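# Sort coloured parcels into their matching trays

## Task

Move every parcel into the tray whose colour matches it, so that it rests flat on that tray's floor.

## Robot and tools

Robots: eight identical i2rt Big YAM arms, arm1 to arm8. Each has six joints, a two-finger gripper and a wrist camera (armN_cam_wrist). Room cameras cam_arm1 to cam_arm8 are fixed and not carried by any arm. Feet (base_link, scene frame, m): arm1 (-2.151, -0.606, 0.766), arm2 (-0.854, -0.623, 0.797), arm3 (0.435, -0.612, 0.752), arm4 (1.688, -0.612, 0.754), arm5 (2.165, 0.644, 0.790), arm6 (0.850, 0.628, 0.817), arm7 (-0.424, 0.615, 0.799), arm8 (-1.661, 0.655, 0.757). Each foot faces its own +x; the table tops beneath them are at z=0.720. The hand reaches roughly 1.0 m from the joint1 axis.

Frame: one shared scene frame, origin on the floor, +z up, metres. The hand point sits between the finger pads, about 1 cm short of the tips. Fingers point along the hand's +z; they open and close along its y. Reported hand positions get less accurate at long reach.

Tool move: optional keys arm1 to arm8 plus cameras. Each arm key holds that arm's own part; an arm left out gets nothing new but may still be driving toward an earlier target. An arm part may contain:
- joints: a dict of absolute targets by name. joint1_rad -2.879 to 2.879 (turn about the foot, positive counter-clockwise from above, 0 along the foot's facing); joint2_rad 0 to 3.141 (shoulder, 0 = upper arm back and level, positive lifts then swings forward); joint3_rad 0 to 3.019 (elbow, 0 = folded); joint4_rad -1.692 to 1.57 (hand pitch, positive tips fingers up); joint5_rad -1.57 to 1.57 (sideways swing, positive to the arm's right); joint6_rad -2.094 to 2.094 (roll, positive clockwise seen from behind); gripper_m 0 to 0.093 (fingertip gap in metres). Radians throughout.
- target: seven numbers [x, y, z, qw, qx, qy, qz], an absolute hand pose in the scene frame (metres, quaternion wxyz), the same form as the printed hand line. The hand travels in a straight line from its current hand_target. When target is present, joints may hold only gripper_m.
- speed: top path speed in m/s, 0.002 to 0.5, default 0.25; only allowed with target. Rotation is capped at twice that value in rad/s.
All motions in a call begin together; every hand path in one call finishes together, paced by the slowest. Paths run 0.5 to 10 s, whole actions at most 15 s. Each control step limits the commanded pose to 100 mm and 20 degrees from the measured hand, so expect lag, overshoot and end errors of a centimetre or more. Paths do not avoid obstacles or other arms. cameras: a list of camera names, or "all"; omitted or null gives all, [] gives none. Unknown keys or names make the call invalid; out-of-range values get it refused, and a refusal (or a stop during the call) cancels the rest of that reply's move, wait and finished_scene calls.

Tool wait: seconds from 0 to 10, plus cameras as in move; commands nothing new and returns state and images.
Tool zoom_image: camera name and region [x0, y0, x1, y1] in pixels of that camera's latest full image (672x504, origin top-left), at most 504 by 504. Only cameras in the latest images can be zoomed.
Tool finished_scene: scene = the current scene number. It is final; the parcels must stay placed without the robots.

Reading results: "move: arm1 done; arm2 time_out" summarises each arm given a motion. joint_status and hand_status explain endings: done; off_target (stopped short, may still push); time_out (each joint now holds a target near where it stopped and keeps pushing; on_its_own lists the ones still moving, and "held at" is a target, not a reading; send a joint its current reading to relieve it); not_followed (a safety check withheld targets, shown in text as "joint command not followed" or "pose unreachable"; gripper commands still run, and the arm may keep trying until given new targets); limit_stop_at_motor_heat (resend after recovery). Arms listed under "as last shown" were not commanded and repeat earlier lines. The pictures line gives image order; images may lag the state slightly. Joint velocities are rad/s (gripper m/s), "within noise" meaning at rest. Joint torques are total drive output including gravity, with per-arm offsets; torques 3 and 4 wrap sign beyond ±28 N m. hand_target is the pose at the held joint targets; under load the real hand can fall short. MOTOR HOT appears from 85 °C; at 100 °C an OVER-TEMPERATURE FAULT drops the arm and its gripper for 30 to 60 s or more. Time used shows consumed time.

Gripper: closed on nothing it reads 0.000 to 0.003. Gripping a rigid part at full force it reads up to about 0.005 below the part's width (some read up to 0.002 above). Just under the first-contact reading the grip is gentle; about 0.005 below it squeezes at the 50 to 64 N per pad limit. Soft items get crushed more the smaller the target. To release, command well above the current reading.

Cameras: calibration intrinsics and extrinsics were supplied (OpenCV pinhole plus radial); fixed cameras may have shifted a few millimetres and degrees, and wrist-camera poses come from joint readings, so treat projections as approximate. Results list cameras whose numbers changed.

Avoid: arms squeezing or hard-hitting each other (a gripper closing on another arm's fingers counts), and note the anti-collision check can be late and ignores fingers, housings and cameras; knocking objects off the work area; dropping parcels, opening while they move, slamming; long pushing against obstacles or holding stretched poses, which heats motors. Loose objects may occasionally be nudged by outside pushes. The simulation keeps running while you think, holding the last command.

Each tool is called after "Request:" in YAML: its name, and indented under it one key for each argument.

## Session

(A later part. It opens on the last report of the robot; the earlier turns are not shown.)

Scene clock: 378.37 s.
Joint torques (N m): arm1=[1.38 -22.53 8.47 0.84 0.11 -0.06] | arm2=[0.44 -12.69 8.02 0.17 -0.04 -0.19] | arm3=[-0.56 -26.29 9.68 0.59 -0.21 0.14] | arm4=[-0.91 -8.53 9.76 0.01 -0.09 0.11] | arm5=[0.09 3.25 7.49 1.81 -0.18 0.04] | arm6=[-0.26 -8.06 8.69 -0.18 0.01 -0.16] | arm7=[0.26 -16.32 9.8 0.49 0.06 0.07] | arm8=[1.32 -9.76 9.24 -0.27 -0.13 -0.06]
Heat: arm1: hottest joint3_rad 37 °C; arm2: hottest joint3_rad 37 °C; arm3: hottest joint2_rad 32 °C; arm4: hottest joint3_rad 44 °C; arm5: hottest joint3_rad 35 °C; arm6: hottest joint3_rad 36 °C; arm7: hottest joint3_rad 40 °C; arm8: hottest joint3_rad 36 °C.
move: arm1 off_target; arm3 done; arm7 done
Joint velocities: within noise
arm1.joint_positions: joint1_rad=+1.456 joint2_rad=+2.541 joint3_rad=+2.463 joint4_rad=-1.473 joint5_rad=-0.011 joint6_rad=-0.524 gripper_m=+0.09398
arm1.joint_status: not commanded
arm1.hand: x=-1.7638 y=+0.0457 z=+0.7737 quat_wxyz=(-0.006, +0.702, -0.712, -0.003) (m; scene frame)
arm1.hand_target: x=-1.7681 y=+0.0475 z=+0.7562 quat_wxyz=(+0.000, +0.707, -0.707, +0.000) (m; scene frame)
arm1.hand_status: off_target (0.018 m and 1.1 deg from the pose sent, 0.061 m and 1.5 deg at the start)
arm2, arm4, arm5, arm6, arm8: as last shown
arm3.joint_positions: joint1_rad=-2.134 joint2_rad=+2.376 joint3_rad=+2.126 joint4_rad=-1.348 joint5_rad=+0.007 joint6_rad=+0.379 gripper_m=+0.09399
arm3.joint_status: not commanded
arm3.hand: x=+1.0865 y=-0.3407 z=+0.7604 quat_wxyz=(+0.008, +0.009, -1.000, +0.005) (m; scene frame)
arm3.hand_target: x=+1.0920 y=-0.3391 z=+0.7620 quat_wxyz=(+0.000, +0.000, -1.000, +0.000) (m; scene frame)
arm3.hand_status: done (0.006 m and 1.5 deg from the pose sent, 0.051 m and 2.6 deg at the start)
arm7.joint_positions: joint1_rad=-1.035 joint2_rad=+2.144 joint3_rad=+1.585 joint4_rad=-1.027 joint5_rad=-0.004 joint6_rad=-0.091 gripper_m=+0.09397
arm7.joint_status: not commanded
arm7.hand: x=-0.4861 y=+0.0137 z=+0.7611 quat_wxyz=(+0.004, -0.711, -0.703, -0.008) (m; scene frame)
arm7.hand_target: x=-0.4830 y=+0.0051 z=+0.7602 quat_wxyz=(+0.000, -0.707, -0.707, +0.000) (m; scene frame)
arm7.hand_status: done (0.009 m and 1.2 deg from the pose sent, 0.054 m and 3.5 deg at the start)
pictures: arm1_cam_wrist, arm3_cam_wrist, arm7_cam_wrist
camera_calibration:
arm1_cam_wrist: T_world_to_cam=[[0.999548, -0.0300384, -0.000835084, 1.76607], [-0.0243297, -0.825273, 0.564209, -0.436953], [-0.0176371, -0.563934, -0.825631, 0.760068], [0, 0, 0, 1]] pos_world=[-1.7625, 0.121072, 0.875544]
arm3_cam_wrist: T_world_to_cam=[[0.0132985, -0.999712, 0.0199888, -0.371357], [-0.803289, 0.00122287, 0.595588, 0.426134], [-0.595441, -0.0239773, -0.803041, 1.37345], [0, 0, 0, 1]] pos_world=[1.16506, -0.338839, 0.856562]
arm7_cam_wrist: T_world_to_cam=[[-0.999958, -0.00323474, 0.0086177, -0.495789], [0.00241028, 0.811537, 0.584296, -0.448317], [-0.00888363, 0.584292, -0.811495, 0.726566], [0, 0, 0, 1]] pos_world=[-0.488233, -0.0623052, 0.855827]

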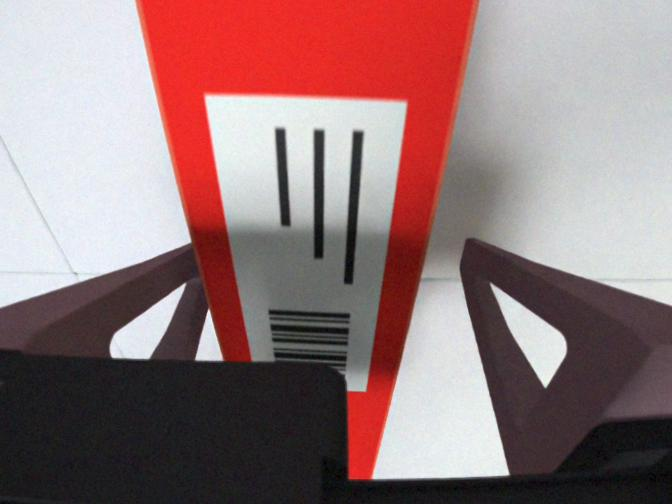

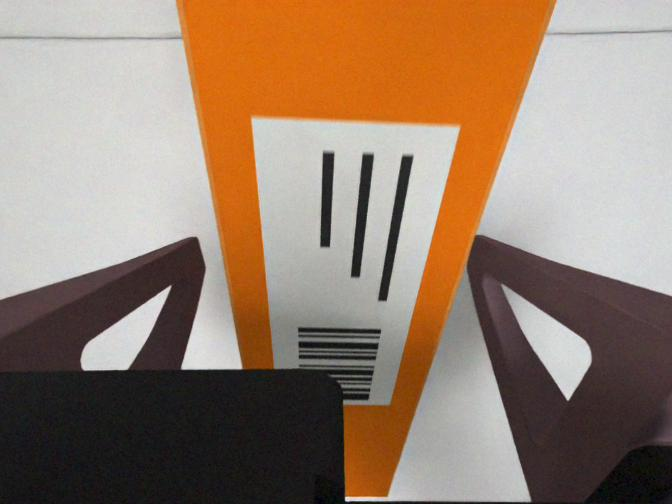

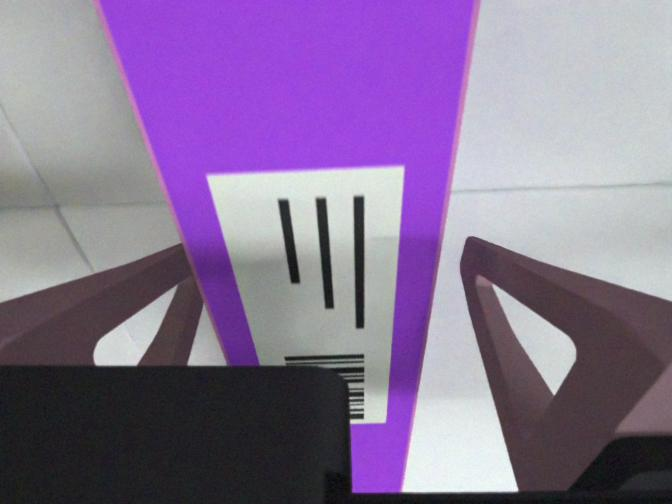

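Request:
move:
  arm1: {"joints":{"gripper_m":0.05}}
  arm7: {"joints":{"gripper_m":0.05}}
  arm3: {"joints":{"gripper_m":0.05}}
  cameras: []

Request:
move:
  arm1: {"target":[-1.95,-0.26,1.05,0,0.707,-0.707,0],"speed":0.4}
  arm7: {"target":[-0.464,0.217,1.05,0,0.707,0.707,0],"speed":0.4}
  arm3: {"target":[0.807,-0.465,1.05,0,0,1,0],"speed":0.4}
  cameras: ["cam_arm1","cam_arm7","cam_arm3"]

Scene clock: 401.17 s.
Joint torques (N m): arm1=[1.79 -22.83 8.38 0.77 0.13 -0.06] | arm2=[0.38 -12.69 8.02 0.17 -0.04 -0.19] | arm3=[-0.62 -25.64 9.52 0.59 -0.2 0.12] | arm4=[-0.85 -8.53 9.77 0.01 -0.09 0.11] | arm5=[-0.15 3.37 7.56 1.88 -0.17 0.05] | arm6=[-0.21 -8.06 8.7 -0.16 0.01 -0.15] | arm7=[0.44 -16.21 9.81 0.5 0.06 0.07] | arm8=[1.61 -9.93 9.35 -0.36 -0.13 -0.04]
Heat: arm1: hottest joint3_rad 36 °C; arm2: hottest joint3_rad 36 °C; arm3: hottest joint2_rad 33 °C; arm4: hottest joint3_rad 43 °C; arm5: hottest joint3_rad 35 °C; arm6: hottest joint3_rad 36 °C; arm7: hottest joint3_rad 40 °C; arm8: hottest joint3_rad 35 °C.
move: arm1 off_target; arm3 off_target; arm7 off_target
Joint velocities: within noise
arm1.joint_positions: joint1_rad=+1.456 joint2_rad=+2.541 joint3_rad=+2.463 joint4_rad=-1.473 joint5_rad=-0.010 joint6_rad=-0.524 gripper_m=+0.05937
arm1.joint_status: gripper_m off_target (ended at +0.05940, target +0.05000)
arm1.hand: x=-1.7638 y=+0.0457 z=+0.7737 quat_wxyz=(-0.006, +0.702, -0.712, -0.003) (m; scene frame)
arm1.hand_target: x=-1.7681 y=+0.0476 z=+0.7562 quat_wxyz=(+0.000, +0.707, -0.707, +0.000) (m; scene frame)
arm1.hand_status: not commanded
arm2, arm4, arm5, arm6, arm8: as last shown
arm3.joint_positions: joint1_rad=-2.134 joint2_rad=+2.376 joint3_rad=+2.126 joint4_rad=-1.348 joint5_rad=+0.006 joint6_rad=+0.379 gripper_m=+0.05901
arm3.joint_status: gripper_m off_target (ended at +0.05904, target +0.05000)
arm3.hand: x=+1.0864 y=-0.3407 z=+0.7604 quat_wxyz=(+0.008, +0.009, -1.000, +0.005) (m; scene frame)
arm3.hand_target: x=+1.0919 y=-0.3392 z=+0.7620 quat_wxyz=(+0.000, +0.000, -1.000, +0.000) (m; scene frame)
arm3.hand_status: not commanded
arm7.joint_positions: joint1_rad=-1.035 joint2_rad=+2.144 joint3_rad=+1.585 joint4_rad=-1.027 joint5_rad=-0.004 joint6_rad=-0.092 gripper_m=+0.06084
arm7.joint_status: gripper_m off_target (ended at +0.06087, target +0.05000)
arm7.hand: x=-0.4861 y=+0.0137 z=+0.7611 quat_wxyz=(+0.004, -0.711, -0.703, -0.008) (m; scene frame)
arm7.hand_target: x=-0.4830 y=+0.0051 z=+0.7602 quat_wxyz=(+0.000, -0.707, -0.707, +0.000) (m; scene frame)
arm7.hand_status: not commanded
pictures: none
No camera images: "cameras" was empty.

Scene clock: 403.27 s.
Joint torques (N m): arm1=[1.14 -8.59 8.12 -0.13 0.1 -0.06] | arm2=[0.44 -12.69 8.02 0.17 -0.04 -0.19] | arm3=[-1.67 -12.45 9.7 -0.23 -0.16 -0.03] | arm4=[-0.85 -8.53 9.76 0.01 -0.09 0.11] | arm5=[-0.67 2.96 7.53 1.91 -0.17 0.04] | arm6=[-0.21 -8.12 8.69 -0.16 0 -0.15] | arm7=[-0.09 -9.05 10.51 -0.29 0.06 0.02] | arm8=[1.44 -9.52 9.26 -0.31 -0.12 -0.03]
Heat: arm1: hottest joint3_rad 36 °C; arm2: hottest joint3_rad 36 °C; arm3: hottest joint2_rad 33 °C; arm4: hottest joint3_rad 43 °C; arm5: hottest joint3_rad 35 °C; arm6: hottest joint3_rad 36 °C; arm7: hottest joint3_rad 40 °C; arm8: hottest joint3_rad 35 °C.
move: arm1 done; arm3 done; arm7 done
Joint velocities: within noise
arm1.joint_positions: joint1_rad=+1.456 joint2_rad=+1.365 joint3_rad=+1.430 joint4_rad=-1.599 joint5_rad=-0.010 joint6_rad=-0.528 gripper_m=+0.05937
arm1.joint_status: not commanded
arm1.hand: x=-1.9478 y=-0.2581 z=+1.0572 quat_wxyz=(-0.014, +0.703, -0.711, -0.005) (m; scene frame)
arm1.hand_target: x=-1.9500 y=-0.2601 z=+1.0501 quat_wxyz=(+0.000, +0.707, -0.707, +0.000) (m; scene frame)
arm1.hand_status: done (0.008 m and 1.8 deg from the pose sent, 0.452 m and 1.1 deg at the start)
arm2, arm4, arm6, arm8: as last shown
arm3.joint_positions: joint1_rad=-2.136 joint2_rad=+1.396 joint3_rad=+1.457 joint4_rad=-1.635 joint5_rad=+0.006 joint6_rad=+0.379 gripper_m=+0.05901
arm3.joint_status: not commanded
arm3.hand: x=+0.8066 y=-0.4597 z=+1.0473 quat_wxyz=(-0.003, +0.008, -1.000, +0.000) (m; scene frame)
arm3.hand_target: x=+0.8070 y=-0.4650 z=+1.0500 quat_wxyz=(+0.000, +0.000, -1.000, +0.000) (m; scene frame)
arm3.hand_status: done (0.006 m and 0.9 deg from the pose sent, 0.421 m and 1.5 deg at the start; pose on its path clipped on 11 of 63 steps)
arm5.joint_positions: joint1_rad=+0.693 joint2_rad=+0.625 joint3_rad=+1.427 joint4_rad=-1.371 joint5_rad=+0.001 joint6_rad=-0.010 gripper_m=+0.09397
arm5.joint_status: not commanded
arm5.hand: x=+1.9560 y=+0.5462 z=+1.3379 quat_wxyz=(+0.098, +0.857, +0.193, -0.467) (m; scene frame)
arm5.hand_target: x=+1.9588 y=+0.5455 z=+1.3504 quat_wxyz=(+0.105, +0.851, +0.191, -0.479) (m; scene frame)
arm5.hand_status: not commanded
arm7.joint_positions: joint1_rad=-1.035 joint2_rad=+1.378 joint3_rad=+1.329 joint4_rad=-1.511 joint5_rad=-0.004 joint6_rad=-0.092 gripper_m=+0.06084
arm7.joint_status: not commanded
arm7.hand: x=-0.4648 y=+0.2164 z=+1.0487 quat_wxyz=(-0.004, -0.711, -0.703, +0.002) (m; scene frame)
arm7.hand_target: x=-0.4640 y=+0.2170 z=+1.0500 quat_wxyz=(+0.000, -0.707, -0.707, +0.000) (m; scene frame)
arm7.hand_status: done (0.002 m and 0.8 deg from the pose sent, 0.354 m and 1.2 deg at the start)
pictures: cam_arm1, cam_arm3, cam_arm7

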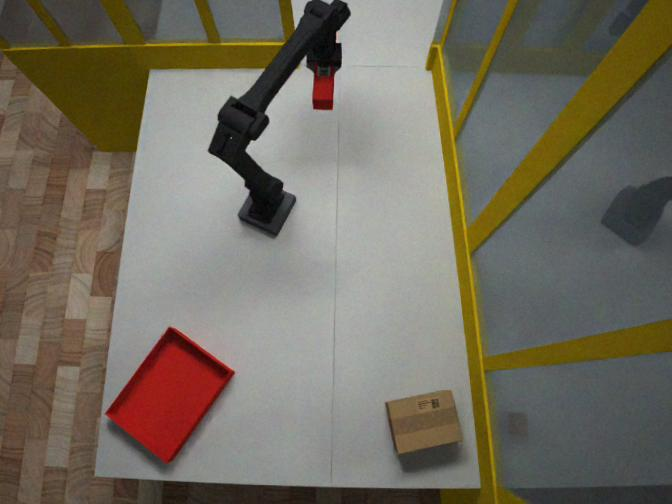

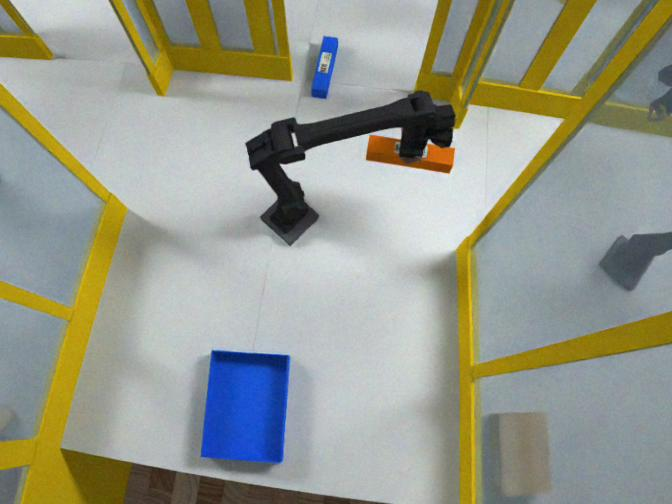

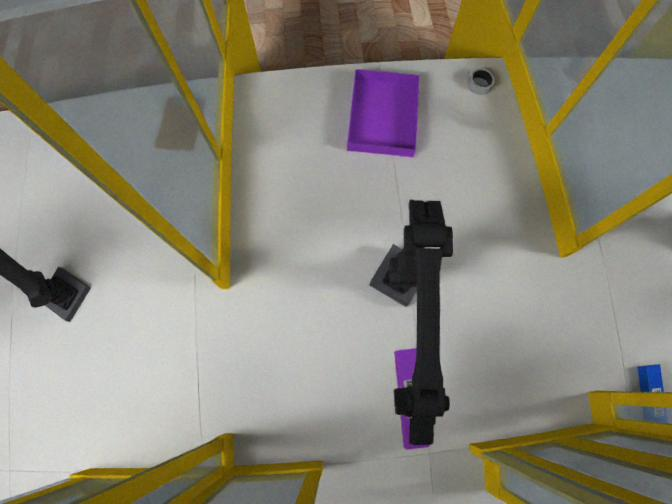

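Request:
move:
  arm1: {"joints":{"joint1_rad":-1.53,"joint6_rad":0.30}}
  arm7: {"joints":{"joint1_rad":2.147,"joint6_rad":0.12}}
  arm3: {"joints":{"joint1_rad":-1.345,"joint6_rad":-0.38}}
  cameras: []

Request:
move:
  arm1: {"target":[-2.409,-1.242,0.90,0,0.903,0.431,0],"speed":0.4}
  arm7: {"target":[-0.3845,1.289,0.90,0,0.643,-0.766,0],"speed":0.4}
  arm3: {"target":[0.70,0.04,0.86,0,0.707,-0.707,0],"speed":0.4}
  cameras: ["cam_arm1","cam_arm7","arm1_cam_wrist","arm7_cam_wrist","cam_arm6"]

Scene clock: 419.47 s.
Joint torques (N m): arm1=[0.5 -9.82 8.02 -0.06 0.1 0.08] | arm2=[0.44 -12.69 8.02 0.18 -0.04 -0.19] | arm3=[0.21 -12.51 9.69 -0.23 -0.17 -0.22] | arm4=[-0.91 -8.59 9.76 0.01 -0.09 0.11] | arm5=[-0.26 3.02 7.5 1.89 -0.17 0.09] | arm6=[-0.26 -8.12 8.69 -0.16 0.01 -0.15] | arm7=[-0.09 -10.7 10.54 -0.29 -0.01 0.19] | arm8=[1.32 -9.58 9.18 -0.36 -0.15 -0.05]
Heat: arm1: hottest joint3_rad 36 °C; arm2: hottest joint3_rad 36 °C; arm3: hottest joint3_rad 33 °C; arm4: hottest joint3_rad 43 °C; arm5: hottest joint3_rad 36 °C; arm6: hottest joint3_rad 36 °C; arm7: hottest joint3_rad 42 °C; arm8: hottest joint3_rad 35 °C.
move: arm1 done; arm3 done; arm7 done
Joint velocities: within noise
arm1.joint_positions: joint1_rad=-1.522 joint2_rad=+1.383 joint3_rad=+1.430 joint4_rad=-1.599 joint5_rad=-0.008 joint6_rad=+0.293 gripper_m=+0.05930
arm1.joint_status: all done
arm1.hand: x=-2.2993 y=-0.9793 z=+1.0567 quat_wxyz=(-0.015, -0.900, -0.436, +0.005) (m; scene frame)
arm1.hand_target: x=-2.3002 y=-0.9729 z=+1.0563 quat_wxyz=(-0.011, -0.903, -0.429, +0.001) (m; scene frame)
arm1.hand_status: not commanded
arm2, arm4, arm5, arm6, arm8: as last shown
arm3.joint_positions: joint1_rad=-1.355 joint2_rad=+1.396 joint3_rad=+1.457 joint4_rad=-1.635 joint5_rad=+0.004 joint6_rad=-0.364 gripper_m=+0.05913
arm3.joint_status: all done
arm3.hand: x=+0.5900 y=-0.2418 z=+1.0474 quat_wxyz=(-0.003, +0.696, -0.718, +0.003) (m; scene frame)
arm3.hand_target: x=+0.5854 y=-0.2415 z=+1.0501 quat_wxyz=(-0.001, +0.706, -0.709, +0.003) (m; scene frame)
arm3.hand_status: not commanded
arm7.joint_positions: joint1_rad=+2.143 joint2_rad=+1.397 joint3_rad=+1.329 joint4_rad=-1.512 joint5_rad=-0.002 joint6_rad=+0.113 gripper_m=+0.06077
arm7.joint_status: all done
arm7.hand: x=-0.3964 y=+1.0154 z=+1.0435 quat_wxyz=(+0.003, +0.641, -0.768, +0.002) (m; scene frame)
arm7.hand_target: x=-0.3980 y=+1.0125 z=+1.0521 quat_wxyz=(-0.001, +0.639, -0.769, -0.002) (m; scene frame)
arm7.hand_status: not commanded
pictures: none
No camera images: "cameras" was empty.

Scene clock: 421.63 s.
Joint torques (N m): arm1=[0.91 -19.96 12.6 -0.2 0.17 0.04] | arm2=[0.44 -12.69 8.02 0.17 -0.04 -0.19] | arm3=[0.09 -24.82 14.37 -0.29 -0.29 -0.22] | arm4=[-0.91 -8.59 9.76 -0.01 -0.09 0.11] | arm5=[-0.21 2.61 7.62 1.89 -0.21 0.01] | arm6=[-0.21 -8.12 8.69 -0.16 0.01 -0.16] | arm7=[0.5 -17.2 15.3 -0.35 0.04 0.17] | arm8=[1.49 -9.64 9.26 -0.34 -0.15 -0.07]
Heat: arm1: hottest joint3_rad 36 °C; arm2: hottest joint3_rad 36 °C; arm3: hottest joint2_rad 33 °C; arm4: hottest joint3_rad 43 °C; arm5: hottest joint3_rad 36 °C; arm6: hottest joint3_rad 36 °C; arm7: hottest joint3_rad 42 °C; arm8: hottest joint3_rad 35 °C.
move: arm1 off_target; arm3 off_target; arm7 off_target
Joint velocities: within noise
arm1.joint_positions: joint1_rad=-1.522 joint2_rad=+2.209 joint3_rad=+2.135 joint4_rad=-1.527 joint5_rad=+0.004 joint6_rad=+0.293 gripper_m=+0.05929
arm1.joint_status: not commanded
arm1.hand: x=-2.4001 y=-1.2328 z=+0.8919 quat_wxyz=(+0.006, -0.900, -0.436, -0.009) (m; scene frame)
arm1.hand_target: x=-2.4088 y=-1.2413 z=+0.9001 quat_wxyz=(+0.000, -0.903, -0.431, +0.001) (m; scene frame)
arm1.hand_status: off_target (0.015 m and 1.4 deg from the pose sent, 0.325 m and 1.9 deg at the start)
arm2, arm4, arm5, arm6, arm8: as last shown
arm3.joint_positions: joint1_rad=-1.355 joint2_rad=+2.287 joint3_rad=+2.178 joint4_rad=-1.511 joint5_rad=+0.001 joint6_rad=-0.370 gripper_m=+0.05913
arm3.joint_status: not commanded
arm3.hand: x=+0.7008 y=+0.0237 z=+0.8413 quat_wxyz=(+0.018, +0.698, -0.716, +0.010) (m; scene frame)
arm3.hand_target: x=+0.6995 y=+0.0389 z=+0.8601 quat_wxyz=(-0.001, +0.707, -0.707, +0.000) (m; scene frame)
arm3.hand_status: off_target (0.025 m and 2.8 deg from the pose sent, 0.356 m and 1.8 deg at the start)
arm7.joint_positions: joint1_rad=+2.145 joint2_rad=+2.176 joint3_rad=+1.982 joint4_rad=-1.418 joint5_rad=-0.002 joint6_rad=+0.113 gripper_m=+0.06077
arm7.joint_status: not commanded
arm7.hand: x=-0.3803 y=+1.2709 z=+0.8846 quat_wxyz=(+0.014, +0.641, -0.767, +0.013) (m; scene frame)
arm7.hand_target: x=-0.3846 y=+1.2878 z=+0.9002 quat_wxyz=(+0.000, +0.643, -0.766, -0.001) (m; scene frame)
arm7.hand_status: off_target (0.024 m and 2.2 deg from the pose sent, 0.309 m and 0.5 deg at the start)
pictures: arm1_cam_wrist, arm7_cam_wrist, cam_arm1, cam_arm6, cam_arm7
camera_calibration:
arm1_cam_wrist: T_world_to_cam=[[-0.775147, 0.631781, -0.000574722, -1.07997], [0.508818, 0.62482, 0.592202, 1.46802], [0.374501, 0.458751, -0.805789, 2.30968], [0, 0, 0, 1]] pos_world=[-2.44907, -1.29451, 0.991129]
arm7_cam_wrist: T_world_to_cam=[[0.986732, -0.161694, 0.0146751, 0.564563], [-0.137843, -0.786549, 0.601947, 0.421085], [-0.0857887, -0.595983, -0.798401, 1.55238], [0, 0, 0, 1]] pos_world=[-0.365852, 1.34768, 0.977669]

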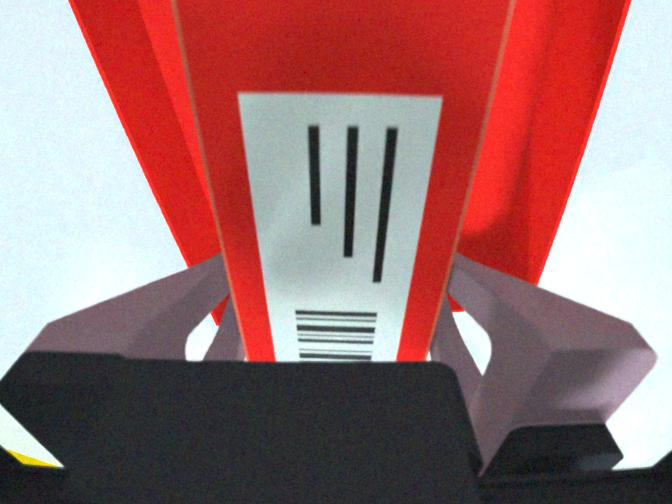

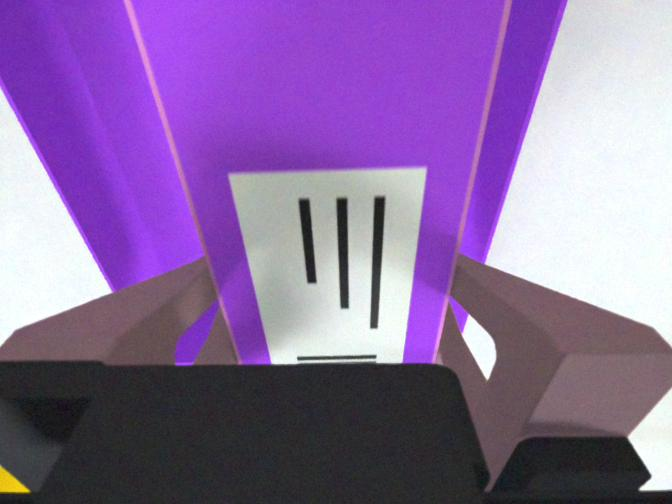

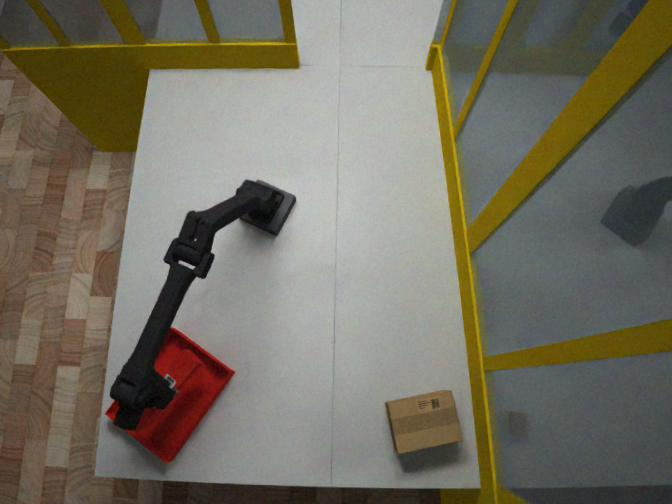

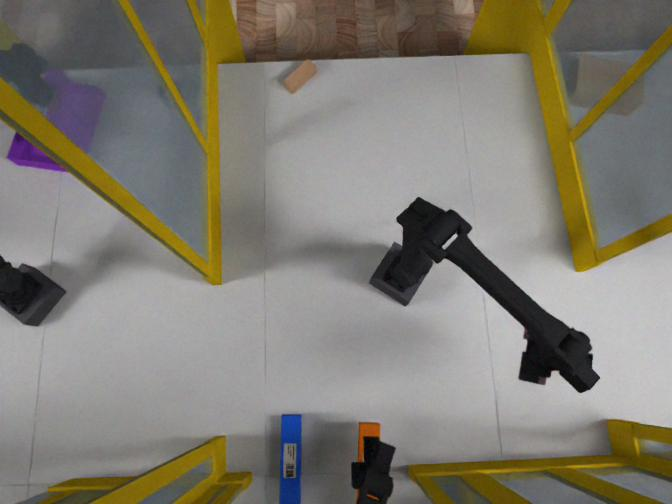

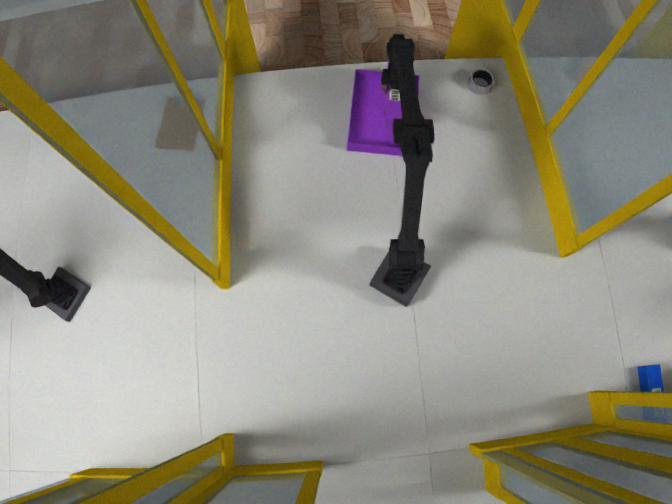

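Request:
move:
  arm1: {"target":[-2.426,-1.236,0.840,0,0.903,0.431,0],"speed":0.2}
  arm7: {"target":[-0.414,1.265,0.840,0,0.643,-0.766,0],"speed":0.2}
  arm3: {"target":[0.70,0.04,0.768,0,0.707,-0.707,0],"speed":0.2}
  cameras: ["arm1_cam_wrist","arm7_cam_wrist"]

Request:
move:
  arm3: {"joints":{"gripper_m":0.092}}
  cameras: []

Request:
move:
  arm3: {"target":[0.70,0.04,0.88,0,0.707,-0.707,0],"speed":0.35}
  cameras: []

Scene clock: 442.43 s.
Joint torques (N m): arm1=[0.85 -20.66 8.29 0.76 0.21 -0.08] | arm2=[0.44 -12.69 8.03 0.17 -0.04 -0.19] | arm3=[0.15 -26.75 9.95 0.51 -0.26 -0.21] | arm4=[-0.85 -8.53 9.77 0.01 -0.09 0.11] | arm5=[-0.15 2.67 7.47 1.95 -0.19 0.03] | arm6=[-0.15 -8.06 8.69 -0.16 0.01 -0.15] | arm7=[0.15 -18.78 8.62 0.47 0.04 0.21] | arm8=[1.32 -9.64 9.22 -0.31 -0.14 -0.05]
Heat: arm1: hottest joint3_rad 37 °C; arm2: hottest joint3_rad 35 °C; arm3: hottest joint2_rad 34 °C; arm4: hottest joint3_rad 42 °C; arm5: hottest joint3_rad 36 °C; arm6: hottest joint3_rad 36 °C; arm7: hottest joint3_rad 43 °C; arm8: hottest joint3_rad 35 °C.
move: arm1 off_target; arm3 off_target; arm7 done
Joint velocities: within noise
arm1.joint_positions: joint1_rad=-1.547 joint2_rad=+2.239 joint3_rad=+2.080 joint4_rad=-1.415 joint5_rad=+0.004 joint6_rad=+0.280 gripper_m=+0.05929
arm1.joint_status: not commanded
arm1.hand: x=-2.4200 y=-1.2368 z=+0.8508 quat_wxyz=(-0.003, -0.903, -0.431, +0.001) (m; scene frame)
arm1.hand_target: x=-2.4259 y=-1.2359 z=+0.8402 quat_wxyz=(+0.000, -0.902, -0.431, +0.000) (m; scene frame)
arm1.hand_status: off_target (0.012 m and 0.3 deg from the pose sent, 0.058 m and 1.5 deg at the start)
arm2, arm4, arm5, arm6, arm8: as last shown
arm3.joint_positions: joint1_rad=-1.355 joint2_rad=+2.351 joint3_rad=+2.081 joint4_rad=-1.335 joint5_rad=+0.000 joint6_rad=-0.370 gripper_m=+0.05913
arm3.joint_status: not commanded
arm3.hand: x=+0.7037 y=+0.0306 z=+0.7612 quat_wxyz=(+0.012, +0.698, -0.716, +0.006) (m; scene frame)
arm3.hand_target: x=+0.6998 y=+0.0398 z=+0.7679 quat_wxyz=(+0.000, +0.707, -0.707, +0.000) (m; scene frame)
arm3.hand_status: off_target (0.012 m and 2.1 deg from the pose sent, 0.075 m and 2.8 deg at the start)
arm7.joint_positions: joint1_rad=+2.195 joint2_rad=+2.174 joint3_rad=+1.846 joint4_rad=-1.260 joint5_rad=-0.002 joint6_rad=+0.152 gripper_m=+0.06077
arm7.joint_status: not commanded
arm7.hand: x=-0.4133 y=+1.2644 z=+0.8360 quat_wxyz=(+0.006, +0.646, -0.764, +0.005) (m; scene frame)
arm7.hand_target: x=-0.4141 y=+1.2651 z=+0.8400 quat_wxyz=(+0.000, +0.643, -0.766, +0.000) (m; scene frame)
arm7.hand_status: done (0.004 m and 0.9 deg from the pose sent, 0.056 m and 2.2 deg at the start)
pictures: arm1_cam_wrist, arm7_cam_wrist
camera_calibration:
arm1_cam_wrist: T_world_to_cam=[[-0.767314, 0.641213, -0.00867163, -1.05539], [0.522624, 0.633124, 0.57098, 1.56668], [0.37161, 0.433589, -0.820918, 2.26055], [0, 0, 0, 1]] pos_world=[-2.46864, -1.29532, 0.952036]
arm7_cam_wrist: T_world_to_cam=[[0.988421, -0.151168, 0.0131033, 0.585534], [-0.130411, -0.802193, 0.582649, 0.479741], [-0.0775666, -0.577611, -0.812618, 1.49888], [0, 0, 0, 1]] pos_world=[-0.399928, 1.33913, 0.930827]

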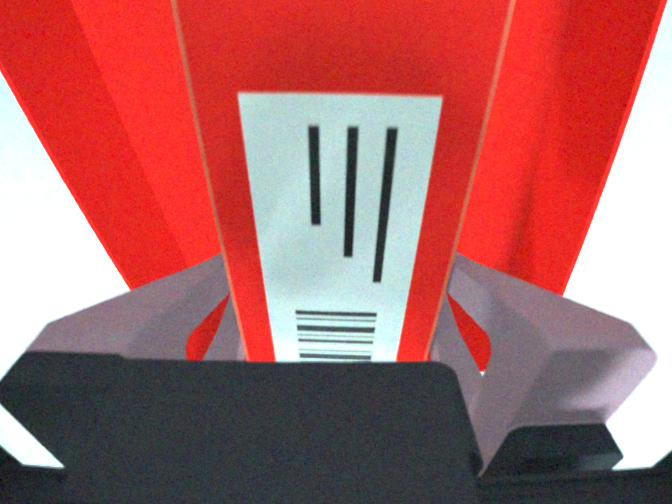

